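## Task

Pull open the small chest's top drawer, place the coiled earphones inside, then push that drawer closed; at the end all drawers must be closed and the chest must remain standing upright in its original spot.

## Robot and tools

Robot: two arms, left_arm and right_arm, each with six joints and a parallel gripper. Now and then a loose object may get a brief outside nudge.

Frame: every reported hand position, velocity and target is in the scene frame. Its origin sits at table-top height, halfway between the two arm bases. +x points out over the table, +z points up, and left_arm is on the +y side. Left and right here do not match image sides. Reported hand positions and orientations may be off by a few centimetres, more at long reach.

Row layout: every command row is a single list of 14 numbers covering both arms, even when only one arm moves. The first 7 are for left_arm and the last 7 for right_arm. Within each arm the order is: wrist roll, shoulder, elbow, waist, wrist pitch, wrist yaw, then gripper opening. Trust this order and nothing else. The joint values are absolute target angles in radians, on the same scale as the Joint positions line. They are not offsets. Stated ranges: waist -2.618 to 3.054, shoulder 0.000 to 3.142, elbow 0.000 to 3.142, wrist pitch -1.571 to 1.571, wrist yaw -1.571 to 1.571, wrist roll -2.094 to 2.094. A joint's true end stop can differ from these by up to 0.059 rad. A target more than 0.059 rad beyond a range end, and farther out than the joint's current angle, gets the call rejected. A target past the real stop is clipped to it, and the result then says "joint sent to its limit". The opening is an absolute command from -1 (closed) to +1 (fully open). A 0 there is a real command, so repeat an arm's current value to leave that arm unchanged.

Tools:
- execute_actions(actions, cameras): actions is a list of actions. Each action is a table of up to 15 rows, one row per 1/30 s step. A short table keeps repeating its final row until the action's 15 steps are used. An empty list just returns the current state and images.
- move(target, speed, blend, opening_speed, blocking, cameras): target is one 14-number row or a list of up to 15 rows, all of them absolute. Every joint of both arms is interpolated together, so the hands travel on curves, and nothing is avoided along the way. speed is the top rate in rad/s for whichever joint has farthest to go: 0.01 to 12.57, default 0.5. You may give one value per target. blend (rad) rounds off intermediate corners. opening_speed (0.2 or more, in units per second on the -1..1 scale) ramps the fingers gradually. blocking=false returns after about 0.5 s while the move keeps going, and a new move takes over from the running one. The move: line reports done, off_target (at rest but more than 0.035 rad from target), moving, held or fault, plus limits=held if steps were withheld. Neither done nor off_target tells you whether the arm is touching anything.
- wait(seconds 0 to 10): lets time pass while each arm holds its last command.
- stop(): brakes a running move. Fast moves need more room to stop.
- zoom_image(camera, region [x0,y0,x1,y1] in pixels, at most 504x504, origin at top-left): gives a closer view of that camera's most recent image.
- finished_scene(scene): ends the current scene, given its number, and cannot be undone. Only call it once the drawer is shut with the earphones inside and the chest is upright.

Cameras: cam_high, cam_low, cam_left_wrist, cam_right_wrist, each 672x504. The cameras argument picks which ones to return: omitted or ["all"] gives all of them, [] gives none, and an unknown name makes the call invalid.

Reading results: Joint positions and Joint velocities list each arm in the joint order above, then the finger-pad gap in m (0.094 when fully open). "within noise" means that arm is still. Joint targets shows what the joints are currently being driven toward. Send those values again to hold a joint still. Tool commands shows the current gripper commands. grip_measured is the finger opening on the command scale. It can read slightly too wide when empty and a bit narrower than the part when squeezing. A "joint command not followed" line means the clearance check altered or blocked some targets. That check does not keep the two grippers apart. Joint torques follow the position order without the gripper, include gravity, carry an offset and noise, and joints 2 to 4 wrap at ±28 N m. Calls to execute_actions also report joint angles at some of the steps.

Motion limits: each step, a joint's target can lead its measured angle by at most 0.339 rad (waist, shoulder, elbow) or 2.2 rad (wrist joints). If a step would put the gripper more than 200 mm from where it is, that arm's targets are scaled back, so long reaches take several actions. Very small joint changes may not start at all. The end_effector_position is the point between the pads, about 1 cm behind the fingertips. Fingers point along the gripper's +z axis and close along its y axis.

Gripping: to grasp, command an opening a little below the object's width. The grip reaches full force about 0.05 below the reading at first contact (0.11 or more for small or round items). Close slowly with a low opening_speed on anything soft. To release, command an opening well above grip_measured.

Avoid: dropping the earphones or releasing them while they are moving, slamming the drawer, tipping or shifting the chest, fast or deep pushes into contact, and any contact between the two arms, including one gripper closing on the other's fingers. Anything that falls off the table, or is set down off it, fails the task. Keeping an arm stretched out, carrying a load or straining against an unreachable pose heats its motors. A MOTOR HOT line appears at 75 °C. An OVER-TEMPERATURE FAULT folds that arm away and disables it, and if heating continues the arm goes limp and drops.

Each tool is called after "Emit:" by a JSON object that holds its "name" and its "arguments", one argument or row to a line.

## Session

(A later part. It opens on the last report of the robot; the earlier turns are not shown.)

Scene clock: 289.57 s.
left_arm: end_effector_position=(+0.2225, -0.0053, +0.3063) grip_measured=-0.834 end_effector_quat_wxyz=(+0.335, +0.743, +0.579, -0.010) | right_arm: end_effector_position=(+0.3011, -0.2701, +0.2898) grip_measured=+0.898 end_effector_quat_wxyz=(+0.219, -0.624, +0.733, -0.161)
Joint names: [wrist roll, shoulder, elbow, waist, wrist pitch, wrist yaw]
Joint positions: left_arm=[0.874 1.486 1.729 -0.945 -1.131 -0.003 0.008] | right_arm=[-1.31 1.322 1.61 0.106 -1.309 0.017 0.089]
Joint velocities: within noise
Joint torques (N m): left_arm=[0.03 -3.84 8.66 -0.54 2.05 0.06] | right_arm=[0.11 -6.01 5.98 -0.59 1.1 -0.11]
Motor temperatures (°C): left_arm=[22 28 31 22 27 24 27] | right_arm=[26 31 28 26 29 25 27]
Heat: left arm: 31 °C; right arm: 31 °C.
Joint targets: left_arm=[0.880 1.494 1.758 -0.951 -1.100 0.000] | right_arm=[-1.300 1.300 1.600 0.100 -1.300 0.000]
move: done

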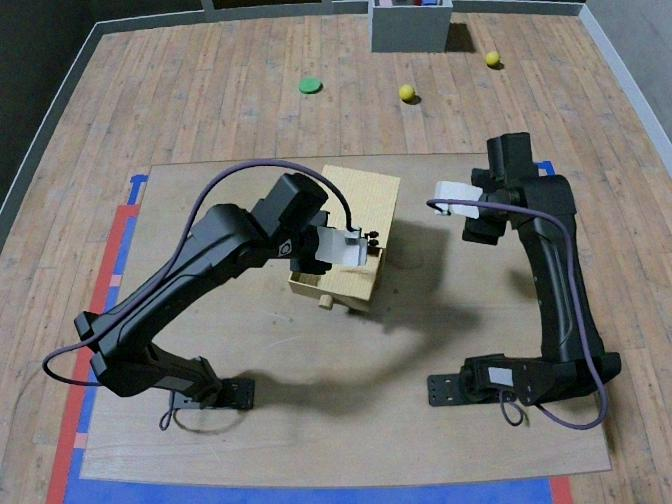

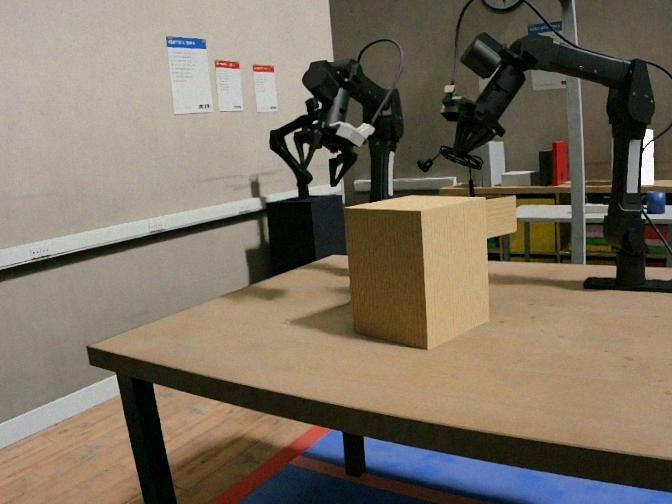

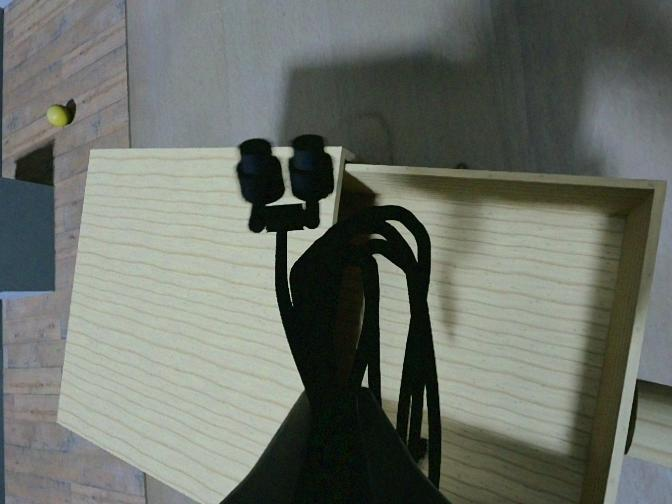

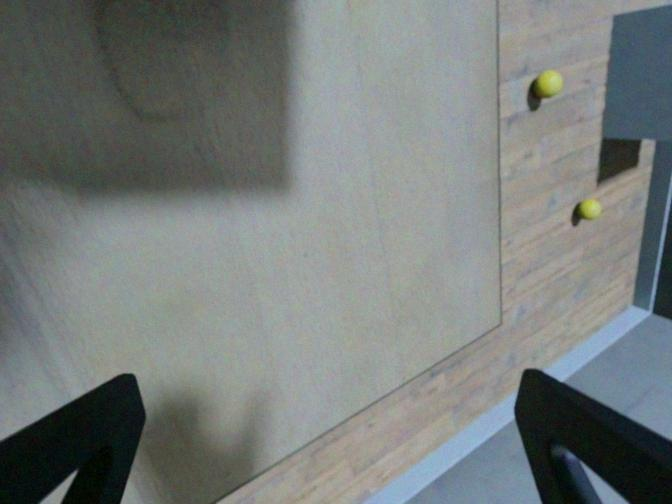

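Emit:
{"name": "move", "arguments": {
  "target": [0.9,1.565,1.80,-0.929,-1.324,0,-0.95,-1.3,1.3,1.6,0.1,-1.3,0,0.9],
  "speed": 0.25,
  "cameras": ["cam_high","cam_low","cam_left_wrist"]
}}

Scene clock: 301.77 s.
left_arm: end_effector_position=(+0.2115, +0.0141, +0.2731) grip_measured=-0.834 end_effector_quat_wxyz=(+0.236, +0.771, +0.592, -0.004) | right_arm: end_effector_position=(+0.3011, -0.2701, +0.2898) grip_measured=+0.898 end_effector_quat_wxyz=(+0.219, -0.624, +0.733, -0.161)
Joint names: [wrist roll, shoulder, elbow, waist, wrist pitch, wrist yaw]
Joint positions: left_arm=[0.894 1.553 1.77 -0.938 -1.311 -0.003 0.008] | right_arm=[-1.31 1.322 1.61 0.106 -1.309 0.017 0.089]
Joint velocities: within noise
Joint torques (N m): left_arm=[0.04 -3.95 8.57 0.92 1.22 0.06] | right_arm=[0.07 -5.94 5.89 -0.36 1.07 -0.17]
Motor temperatures (°C): left_arm=[22 27 31 22 28 24 27] | right_arm=[26 31 28 26 29 25 27]
Heat: left arm: 31 °C; right arm: 31 °C.
Joint targets: left_arm=[0.900 1.565 1.800 -0.929 -1.324 0.000] | right_arm=[-1.300 1.300 1.600 0.100 -1.300 0.000]
move: done
Images, in order (width x height): cam_high 672x504, cam_low 672x504, cam_left_wrist 672x504.

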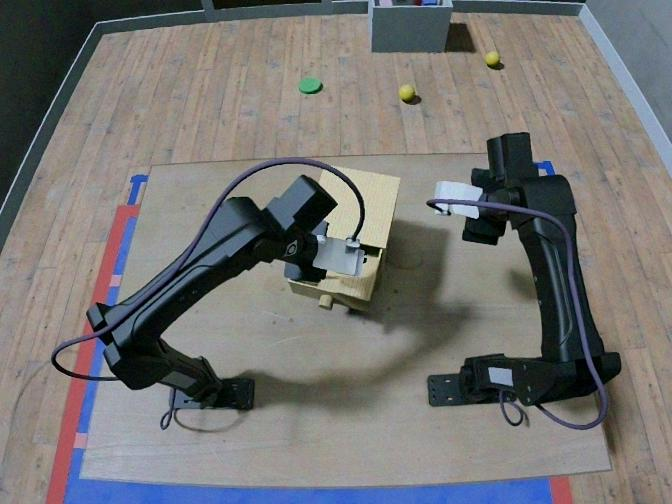

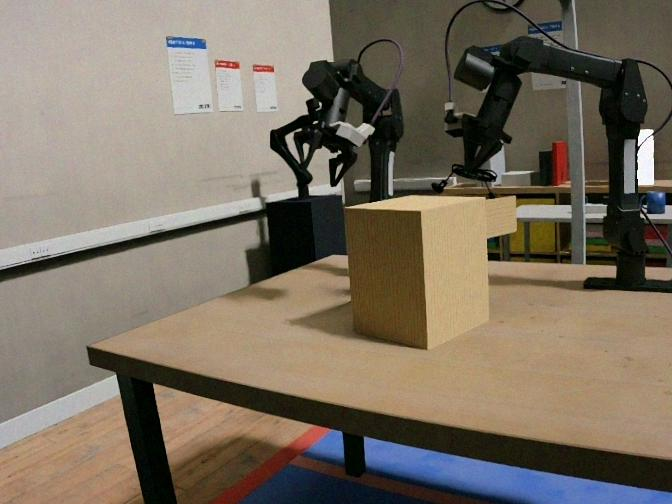

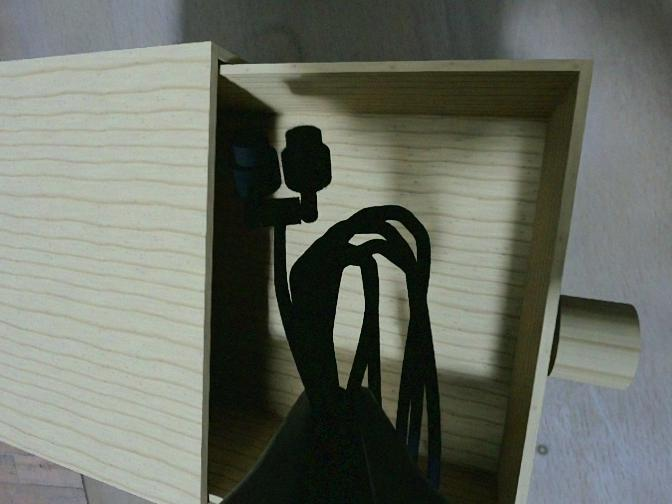

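Emit:
{"name": "move", "arguments": {
  "target": [0.9,1.69,1.825,-0.931,-1.424,0,-0.95,-1.3,1.3,1.6,0.1,-1.3,0,0.9],
  "speed": 0.15,
  "cameras": ["cam_high","cam_low","cam_left_wrist"]
}}

Scene clock: 306.77 s.
left_arm: end_effector_position=(+0.2103, +0.0157, +0.2308) grip_measured=-0.834 end_effector_quat_wxyz=(+0.140, +0.785, +0.603, -0.002) | right_arm: end_effector_position=(+0.3011, -0.2701, +0.2898) grip_measured=+0.898 end_effector_quat_wxyz=(+0.219, -0.624, +0.733, -0.161)
Joint names: [wrist roll, shoulder, elbow, waist, wrist pitch, wrist yaw]
Joint positions: left_arm=[0.894 1.679 1.796 -0.938 -1.407 -0.003 0.008] | right_arm=[-1.31 1.322 1.61 0.106 -1.309 0.017 0.089]
Joint velocities: within noise
Joint torques (N m): left_arm=[0.04 -4.93 8.47 0.75 0.79 0.07] | right_arm=[0.11 -5.78 5.83 -0.66 1.1 -0.15]
Motor temperatures (°C): left_arm=[22 27 31 22 28 24 27] | right_arm=[26 31 28 26 29 25 27]
Heat: left arm: 31 °C; right arm: 31 °C.
Joint targets: left_arm=[0.900 1.690 1.825 -0.931 -1.424 0.000] | right_arm=[-1.300 1.300 1.600 0.100 -1.300 0.000]
move: done
Images, in order (width x height): cam_high 672x504, cam_low 672x504, cam_left_wrist 672x504.

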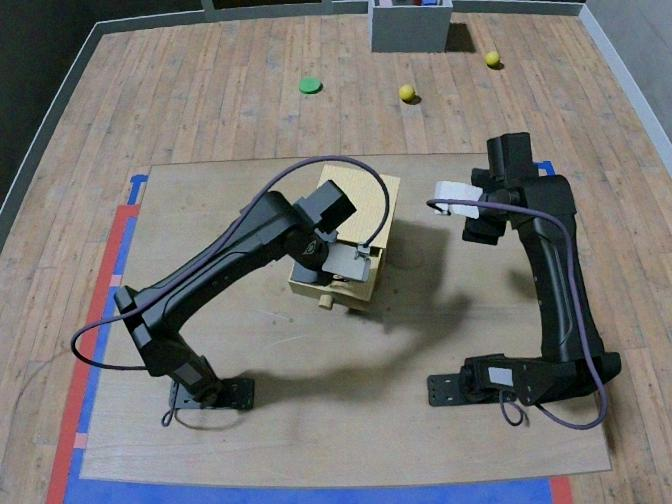

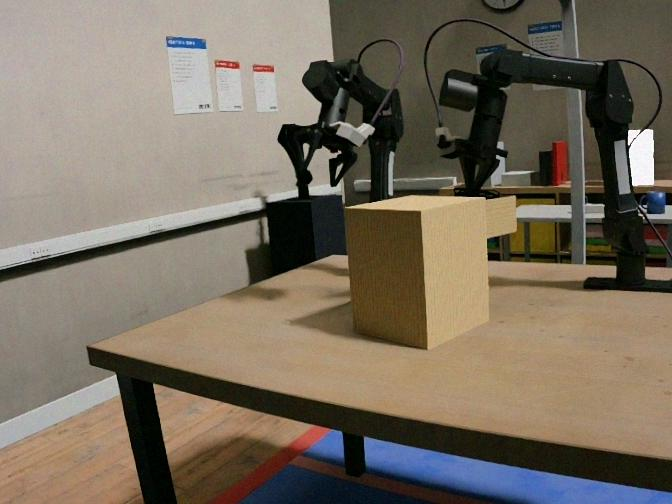

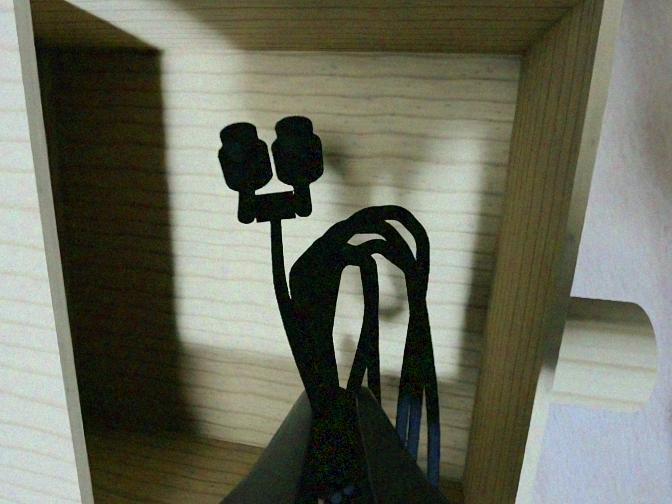

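Emit:
{"name": "move", "arguments": {
  "target": [
    [0.9,1.668,1.718,-0.931,-1.345,0,-0.95,-1.3,1.3,1.6,0.1,-1.3,0,0.9],
    [0.9,1.668,1.718,-0.931,-1.345,0,-0.35,-1.3,1.3,1.6,0.1,-1.3,0,0.9]
  ],
  "speed": 0.12,
  "opening_speed": 0.4,
  "cameras": ["cam_high","cam_left_wrist"]
}}

Scene clock: 315.90 s.
left_arm: end_effector_position=(+0.2091, +0.0173, +0.2110) grip_measured=-0.352 end_effector_quat_wxyz=(+0.124, +0.787, +0.604, -0.001) | right_arm: end_effector_position=(+0.3011, -0.2701, +0.2898) grip_measured=+0.898 end_effector_quat_wxyz=(+0.219, -0.624, +0.733, -0.161)
Joint names: [wrist roll, shoulder, elbow, waist, wrist pitch, wrist yaw]
Joint positions: left_arm=[0.894 1.679 1.723 -0.938 -1.366 -0.003 0.03] | right_arm=[-1.31 1.322 1.61 0.106 -1.309 0.017 0.089]
Joint velocities: within noise
Joint torques (N m): left_arm=[0.04 -6.6 5.63 0.73 1.16 0.06] | right_arm=[0.1 -5.94 6.01 -0.62 1.08 -0.15]
Motor temperatures (°C): left_arm=[22 27 31 22 27 24 27] | right_arm=[26 31 28 26 29 25 27]
Heat: left arm: 31 °C; right arm: 31 °C.
Joint targets: left_arm=[0.900 1.668 1.718 -0.931 -1.345 0.000] | right_arm=[-1.300 1.300 1.600 0.100 -1.300 0.000]
move: done
Images, in order (width x height): cam_high 672x504, cam_left_wrist 672x504.

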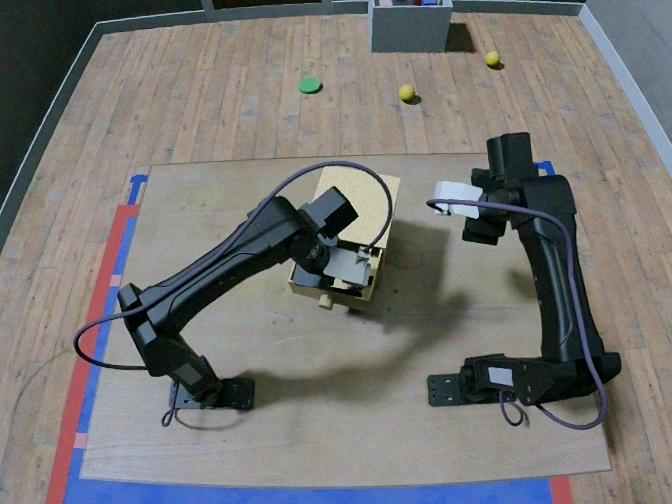

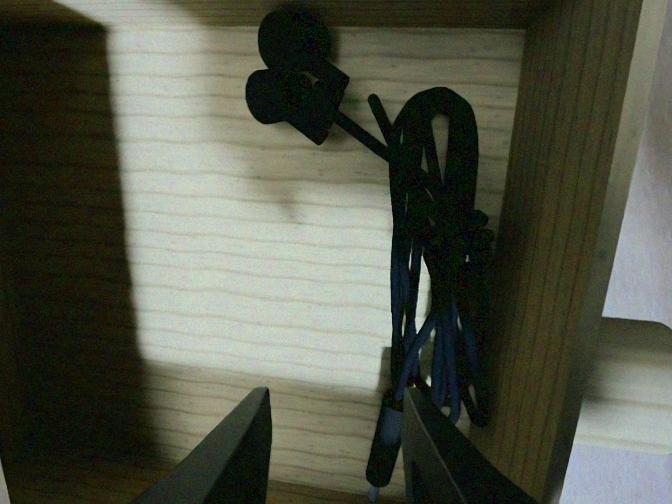

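Emit:
{"name": "move", "arguments": {
  "target": [
    [0.9,1.69,1.825,-0.931,-1.424,0,-0.35,-1.3,1.322,1.61,0.106,-1.31,0,0.9],
    [0.9,1.565,1.80,-0.929,-1.324,0,-0.35,-1.3,1.322,1.61,0.106,-1.31,0,-1],
    [0.3,1.174,1.575,-0.6,-1.289,0,-0.35,-1.3,1.0,1.4,0.4,-1.4,0,-1],
    [0,1.2,1.6,-0.1,-1.3,0,-0.35,-1.4,1.0,1.4,1.0,-1.4,0,-1],
    [0,1.2,1.6,-0.05,-1.3,0,-0.35,-1.5,1.3,1.5,1.52,-1.5,0.1,-1]
  ],
  "speed": [0.25,0.3,0.5,0.5,0.5],
  "blend": 0.03
}}

Scene clock: 346.30 s.
left_arm: end_effector_position=(+0.2749, +0.2853, +0.3135) grip_measured=-0.352 end_effector_quat_wxyz=(+0.315, +0.031, +0.949, -0.006) | right_arm: end_effector_position=(+0.0300, -0.0556, +0.2390) grip_measured=-0.982 end_effector_quat_wxyz=(-0.140, +0.986, -0.073, +0.046)
Joint names: [wrist roll, shoulder, elbow, waist, wrist pitch, wrist yaw]
Joint positions: left_arm=[0.008 1.194 1.584 -0.059 -1.32 -0.003 0.03] | right_arm=[-1.494 1.293 1.48 1.513 -1.477 0.095 0.001]
Joint velocities: within noise
Joint torques (N m): left_arm=[-0.11 -1.26 6.98 0.94 1.88 0.07] | right_arm=[-0.05 -3.21 8.5 0.79 0.53 0.17]
Motor temperatures (°C): left_arm=[22 28 30 22 29 24 26] | right_arm=[26 31 28 26 30 25 27]
Heat: left arm: 30 °C; right arm: 31 °C.
Joint targets: left_arm=[0.000 1.200 1.600 -0.050 -1.300 0.000] | right_arm=[-1.500 1.300 1.500 1.520 -1.500 0.100]
move: done; blend cut to 0 rad at target 2

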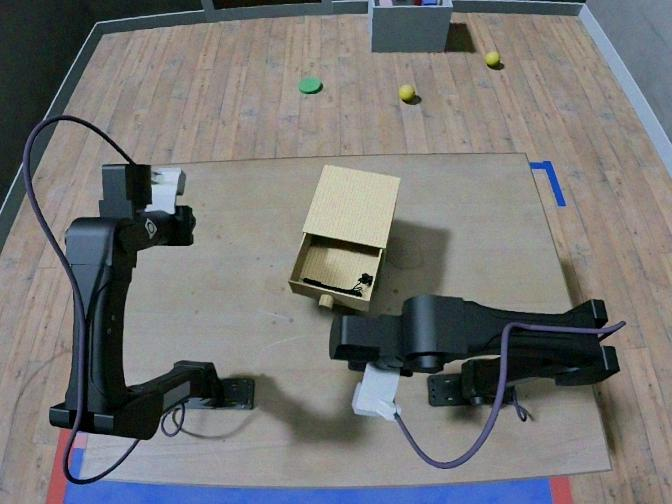

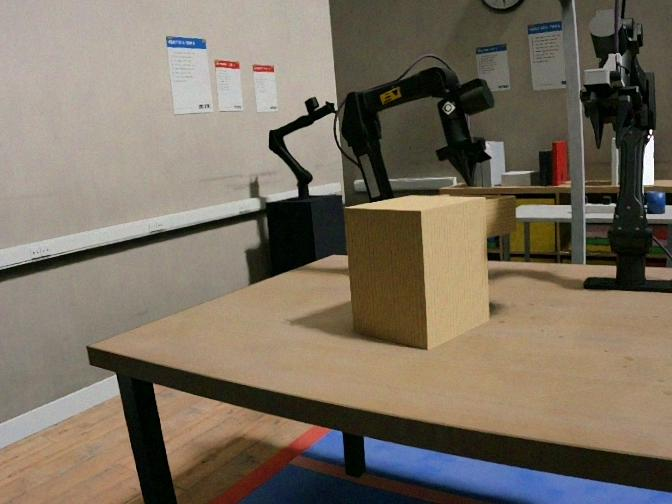

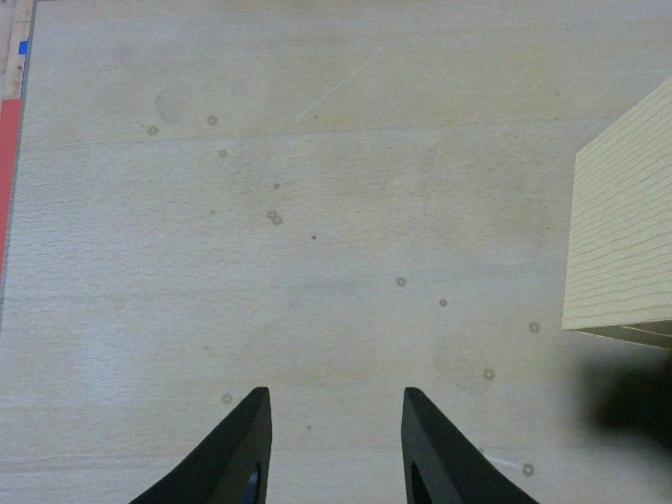

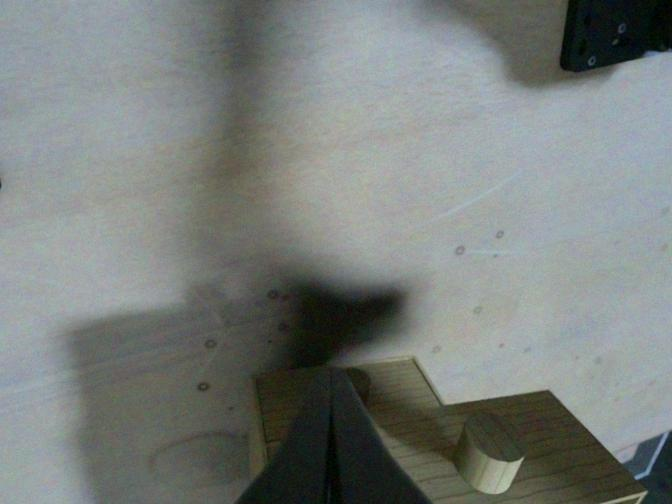

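Emit:
{"name": "move", "arguments": {
  "target": [0,1.2,1.6,-0.05,-1.3,0,-0.35,-1.52,1.868,1.856,1.37,-1.566,0.139,-1],
  "speed": 0.4,
  "cameras": ["cam_high","cam_right_wrist"]
}}

Scene clock: 350.73 s.
left_arm: end_effector_position=(+0.2749, +0.2853, +0.3135) grip_measured=-0.352 end_effector_quat_wxyz=(+0.315, +0.031, +0.949, -0.007) | right_arm: end_effector_position=(+0.0883, +0.0310, +0.1824) grip_measured=-0.982 end_effector_quat_wxyz=(-0.003, +0.990, -0.126, +0.067)
Joint names: [wrist roll, shoulder, elbow, waist, wrist pitch, wrist yaw]
Joint positions: left_arm=[0.007 1.194 1.584 -0.059 -1.32 -0.003 0.03] | right_arm=[-1.512 1.85 1.837 1.377 -1.544 0.134 0.001]
Joint velocities: within noise
Joint torques (N m): left_arm=[-0.11 -1.26 6.98 0.94 1.88 0.06] | right_arm=[-0.13 -7.42 8.43 -0.85 0.07 0.12]
Motor temperatures (°C): left_arm=[22 27 30 22 29 24 26] | right_arm=[26 31 28 26 29 25 27]
Heat: left arm: 30 °C; right arm: 31 °C.
Joint targets: left_arm=[0.000 1.200 1.600 -0.050 -1.300 0.000] | right_arm=[-1.520 1.868 1.856 1.370 -1.566 0.139]
move: done
Images, in order (width x height): cam_high 672x504, cam_right_wrist 672x504.

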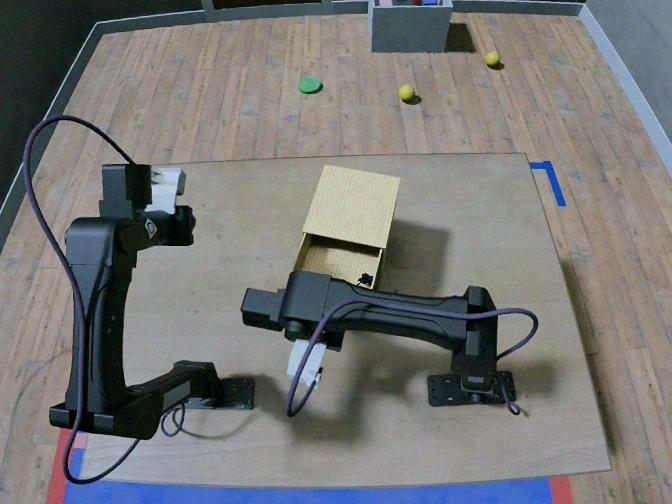

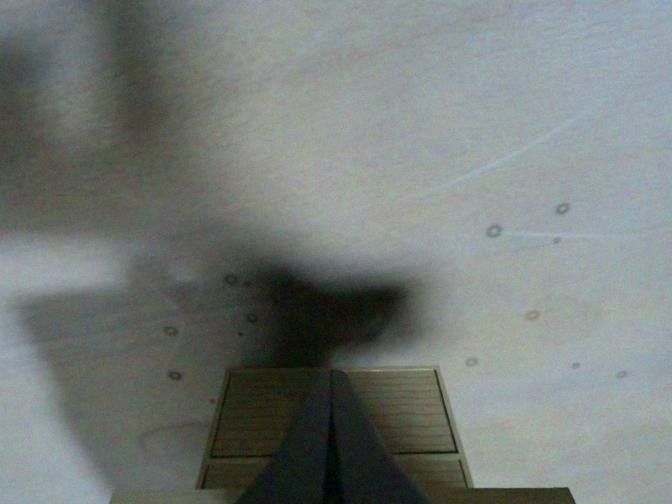

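Emit:
{"name": "move", "arguments": {
  "target": [
    [0,1.2,1.6,-0.05,-1.3,0,-0.35,-1.717,1.874,1.864,1.178,-1.532,0.199,-1],
    [0,1.2,1.6,-0.05,-1.3,0,-0.35,-1.851,1.910,1.909,1.048,-1.501,0.233,-1]
  ],
  "speed": 0.2,
  "blend": 0.02,
  "cameras": ["cam_high","cam_low","cam_right_wrist"]
}}

Scene clock: 358.07 s.
left_arm: end_effector_position=(+0.2749, +0.2853, +0.3135) grip_measured=-0.352 end_effector_quat_wxyz=(+0.315, +0.031, +0.949, -0.007) | right_arm: end_effector_position=(+0.2123, -0.0045, +0.1876) grip_measured=-0.982 end_effector_quat_wxyz=(+0.013, +0.985, -0.125, +0.116)
Joint names: [wrist roll, shoulder, elbow, waist, wrist pitch, wrist yaw]
Joint positions: left_arm=[0.007 1.194 1.584 -0.059 -1.32 -0.003 0.03] | right_arm=[-1.842 1.884 1.89 1.054 -1.511 0.224 0.001]
Joint velocities: within noise
Joint torques (N m): left_arm=[-0.1 -1.28 6.98 0.94 1.88 0.07] | right_arm=[-0.05 -7.12 8.72 -0.35 0.38 0.22]
Motor temperatures (°C): left_arm=[22 27 30 22 30 24 26] | right_arm=[26 31 29 26 28 25 27]
Heat: left arm: 30 °C; right arm: 31 °C.
Joint targets: left_arm=[0.000 1.200 1.600 -0.050 -1.300 0.000] | right_arm=[-1.851 1.910 1.909 1.048 -1.501 0.233]
move: done
Images, in order (width x height): cam_high 672x504, cam_low 672x504, cam_right_wrist 672x504.

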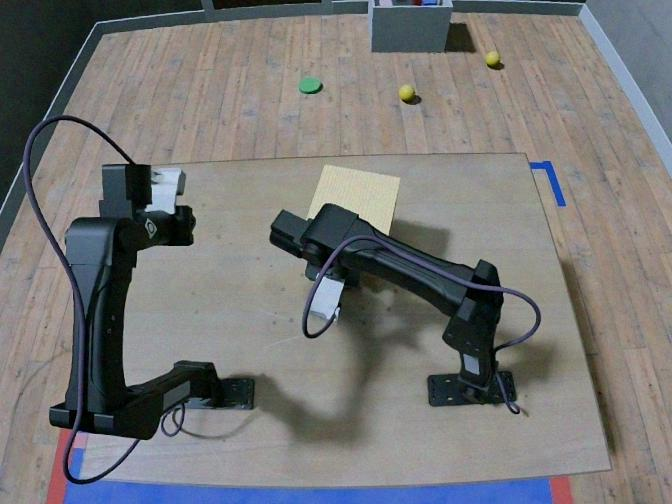

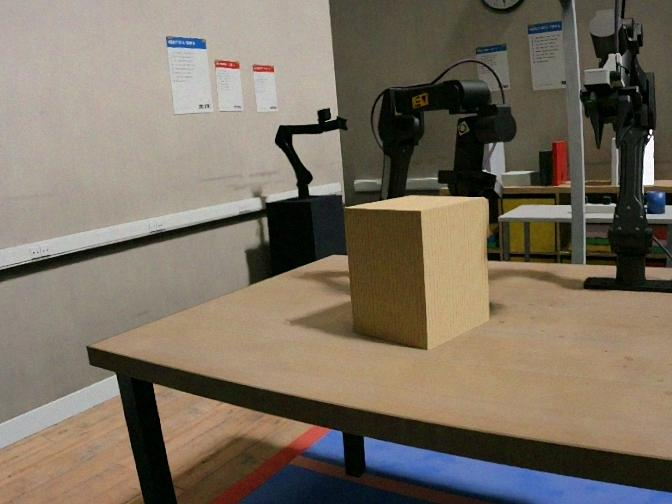

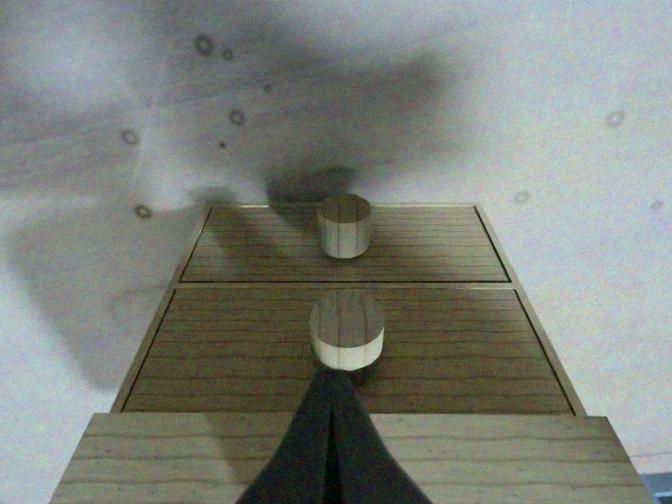

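Emit:
{"name": "move", "arguments": {
  "target": [0,1.2,1.6,-0.05,-1.3,0,-0.35,-1.897,1.922,1.924,1.013,-1.491,0.244,-1],
  "speed": 0.1,
  "cameras": ["cam_low","cam_right_wrist"]
}}

Scene clock: 364.23 s.
left_arm: end_effector_position=(+0.2749, +0.2853, +0.3135) grip_measured=-0.352 end_effector_quat_wxyz=(+0.315, +0.031, +0.949, -0.007) | right_arm: end_effector_position=(+0.2257, -0.0073, +0.1884) grip_measured=-0.982 end_effector_quat_wxyz=(+0.013, +0.985, -0.119, +0.121)
Joint names: [wrist roll, shoulder, elbow, waist, wrist pitch, wrist yaw]
Joint positions: left_arm=[0.007 1.194 1.584 -0.059 -1.32 -0.003 0.03] | right_arm=[-1.888 1.894 1.904 1.022 -1.502 0.231 0.001]
Joint velocities: within noise
Joint torques (N m): left_arm=[-0.1 -1.26 6.98 0.94 1.88 0.07] | right_arm=[-0.09 -7.08 8.57 -0.7 0.41 0.2]
Motor temperatures (°C): left_arm=[22 27 30 22 31 24 26] | right_arm=[26 32 29 26 28 25 28]
Heat: left arm: 31 °C; right arm: 32 °C.
Joint targets: left_arm=[0.000 1.200 1.600 -0.050 -1.300 0.000] | right_arm=[-1.897 1.922 1.924 1.013 -1.491 0.244]
move: done
Images, in order (width x height): cam_low 672x504, cam_right_wrist 672x504.

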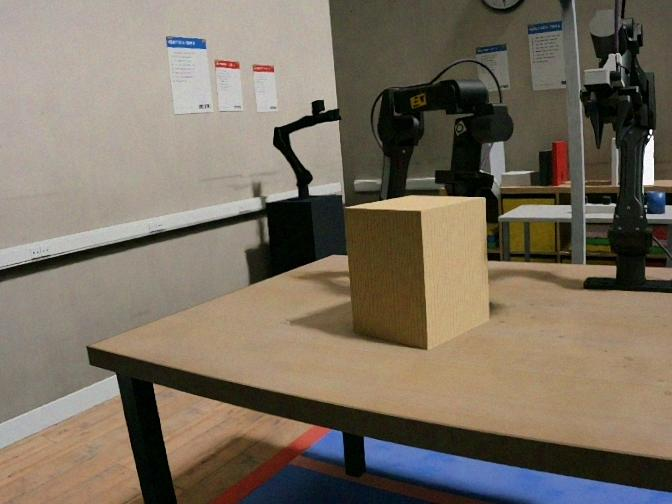

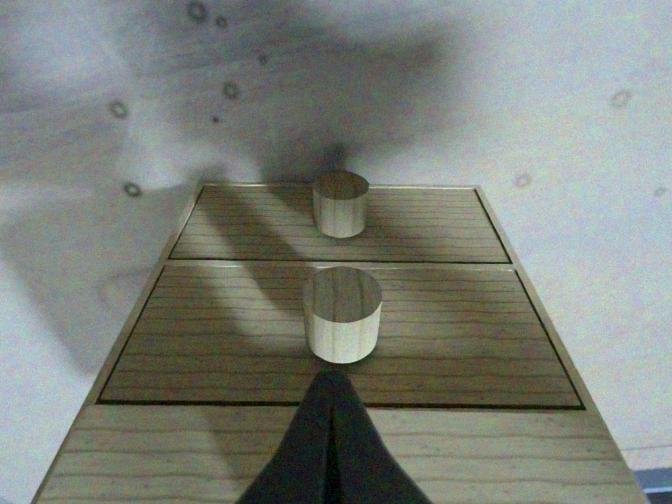

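Emit:
{"name": "move", "arguments": {
  "target": [0,1.2,1.6,-0.05,-1.3,0,-0.35,-1.912,1.928,1.931,0.996,-1.487,0.248,-1],
  "speed": 0.06,
  "cameras": ["cam_low","cam_right_wrist"]
}}

Scene clock: 369.53 s.
left_arm: end_effector_position=(+0.2749, +0.2853, +0.3135) grip_measured=-0.352 end_effector_quat_wxyz=(+0.315, +0.031, +0.949, -0.007) | right_arm: end_effector_position=(+0.2314, -0.0087, +0.1884) grip_measured=-0.982 end_effector_quat_wxyz=(+0.013, +0.985, -0.119, +0.123)
Joint names: [wrist roll, shoulder, elbow, waist, wrist pitch, wrist yaw]
Joint positions: left_arm=[0.007 1.194 1.584 -0.059 -1.32 -0.003 0.03] | right_arm=[-1.902 1.9 1.911 1.008 -1.499 0.233 0.001]
Joint velocities: within noise
Joint torques (N m): left_arm=[-0.1 -1.25 6.98 0.95 1.88 0.07] | right_arm=[-0.11 -7.32 8.8 -1.1 0.53 0.3]
Motor temperatures (°C): left_arm=[22 27 30 22 31 24 26] | right_arm=[26 32 29 26 28 25 28]
Heat: left arm: 31 °C; right arm: 32 °C.
Joint targets: left_arm=[0.000 1.200 1.600 -0.050 -1.300 0.000] | right_arm=[-1.912 1.928 1.931 0.996 -1.487 0.248]
move: done
Images, in order (width x height): cam_low 672x504, cam_right_wrist 672x504.

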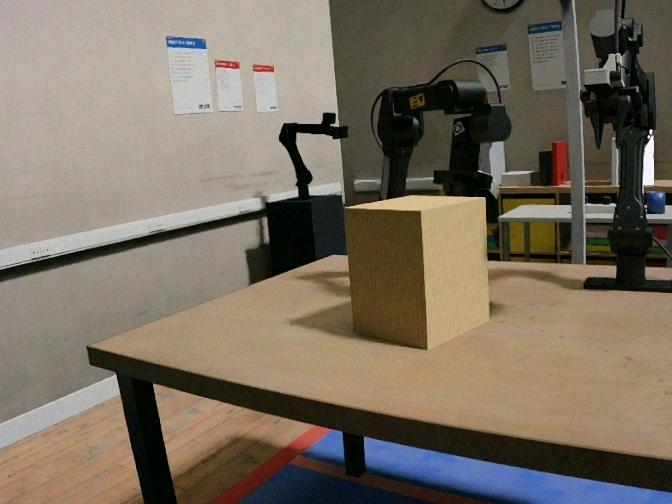

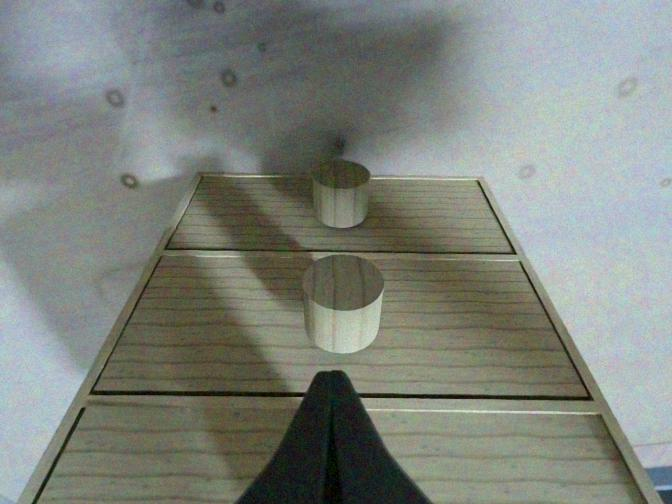

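Emit:
{"name": "move", "arguments": {
  "target": [
    [0,1.2,1.6,-0.05,-1.3,0,-0.35,-1.92,1.931,1.936,0.986,-1.485,0.25,-1],
    [0,1.2,1.6,-0.05,-1.3,0,-0.35,-1.717,1.874,1.864,1.178,-1.532,0.199,-1]
  ],
  "speed": [0.05,0.25]
}}

Scene clock: 373.90 s.
left_arm: end_effector_position=(+0.2749, +0.2853, +0.3135) grip_measured=-0.352 end_effector_quat_wxyz=(+0.315, +0.031, +0.949, -0.007) | right_arm: end_effector_position=(+0.1732, +0.0183, +0.1777) grip_measured=-0.982 end_effector_quat_wxyz=(+0.012, +0.987, -0.123, +0.107)
Joint names: [wrist roll, shoulder, elbow, waist, wrist pitch, wrist yaw]
Joint positions: left_arm=[0.007 1.194 1.584 -0.059 -1.32 -0.003 0.03] | right_arm=[-1.724 1.9 1.874 1.174 -1.508 0.213 0.001]
Joint velocities: within noise
Joint torques (N m): left_arm=[-0.11 -1.25 6.98 0.94 1.88 0.07] | right_arm=[0.05 -11.54 5.75 0.64 0.05 0.03]
Motor temperatures (°C): left_arm=[22 27 30 22 32 24 26] | right_arm=[26 32 29 26 28 25 28]
Heat: left arm: 32 °C; right arm: 32 °C.
Joint targets: left_arm=[0.000 1.200 1.600 -0.050 -1.300 0.000] | right_arm=[-1.717 1.874 1.864 1.178 -1.532 0.199]
move: done

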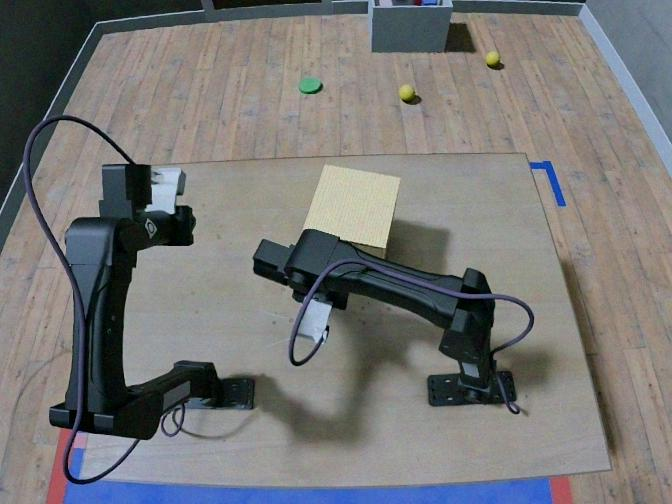

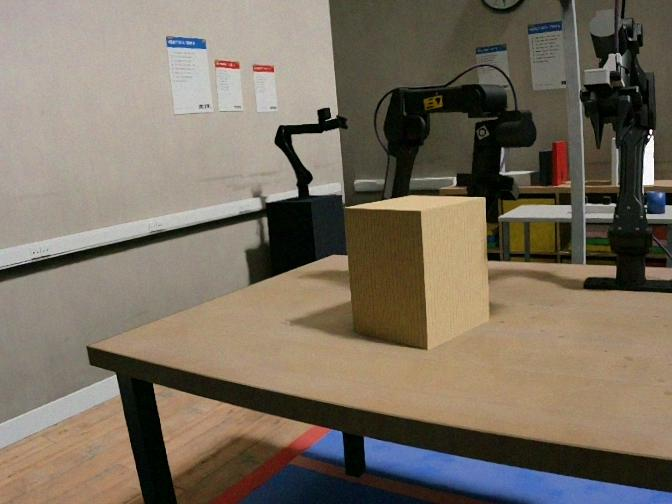

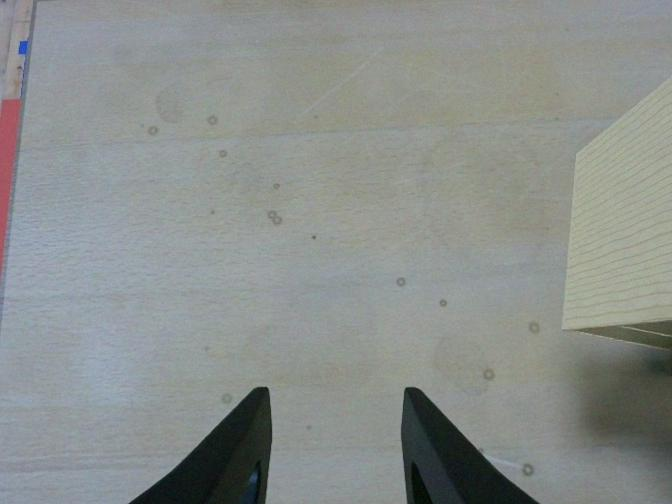

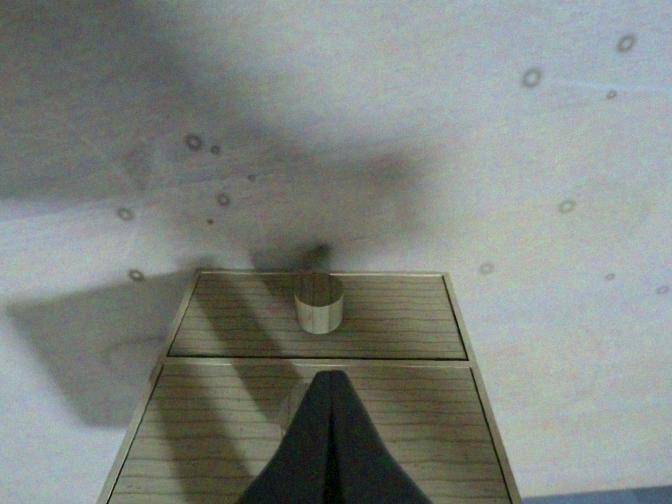

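Emit:
{"name": "move", "arguments": {
  "target": [0,1.2,1.6,-0.05,-1.3,0,-0.35,-1.75,1.82,1.85,1.2,-1.48,0.427,-1],
  "cameras": ["cam_right_wrist","cam_high"]
}}

Scene clock: 378.53 s.
left_arm: end_effector_position=(+0.2749, +0.2853, +0.3135) grip_measured=-0.352 end_effector_quat_wxyz=(+0.315, +0.031, +0.949, -0.007) | right_arm: end_effector_position=(+0.1987, +0.0069, +0.2028) grip_measured=-0.982 end_effector_quat_wxyz=(+0.012, +0.971, -0.111, +0.211)
Joint names: [wrist roll, shoulder, elbow, waist, wrist pitch, wrist yaw]
Joint positions: left_arm=[0.007 1.194 1.584 -0.059 -1.32 -0.003 0.03] | right_arm=[-1.742 1.851 1.862 1.192 -1.489 0.415 0.001]
Joint velocities: within noise
Joint torques (N m): left_arm=[-0.11 -1.26 6.98 0.94 1.88 0.07] | right_arm=[-0.07 -11.64 5.71 0.94 0.41 0.35]
Motor temperatures (°C): left_arm=[22 27 30 22 32 24 26] | right_arm=[26 33 29 26 28 25 28]
Heat: left arm: 32 °C; right arm: 33 °C.
Joint targets: left_arm=[0.000 1.200 1.600 -0.050 -1.300 0.000] | right_arm=[-1.750 1.820 1.850 1.200 -1.480 0.427]
move: done
Images, in order (width x height): cam_high 672x504, cam_right_wrist 672x504.

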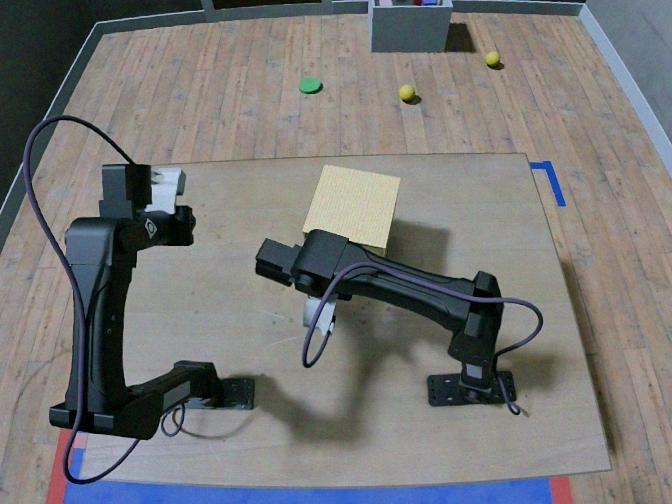

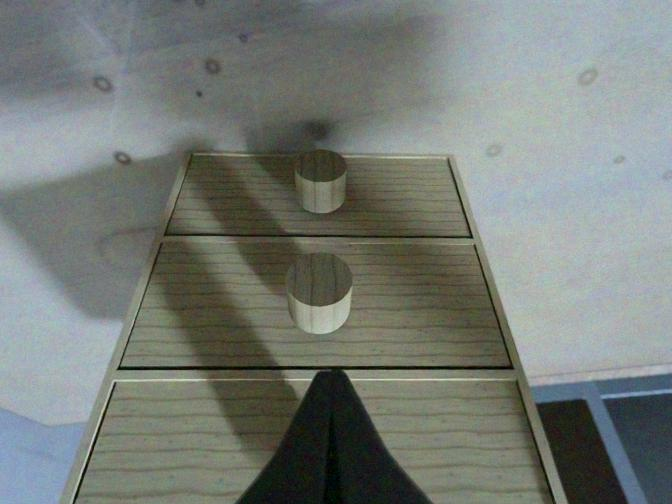

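Emit:
{"name": "finished_scene", "arguments": {
  "scene": 2
}}

The scene is finished: the task was done.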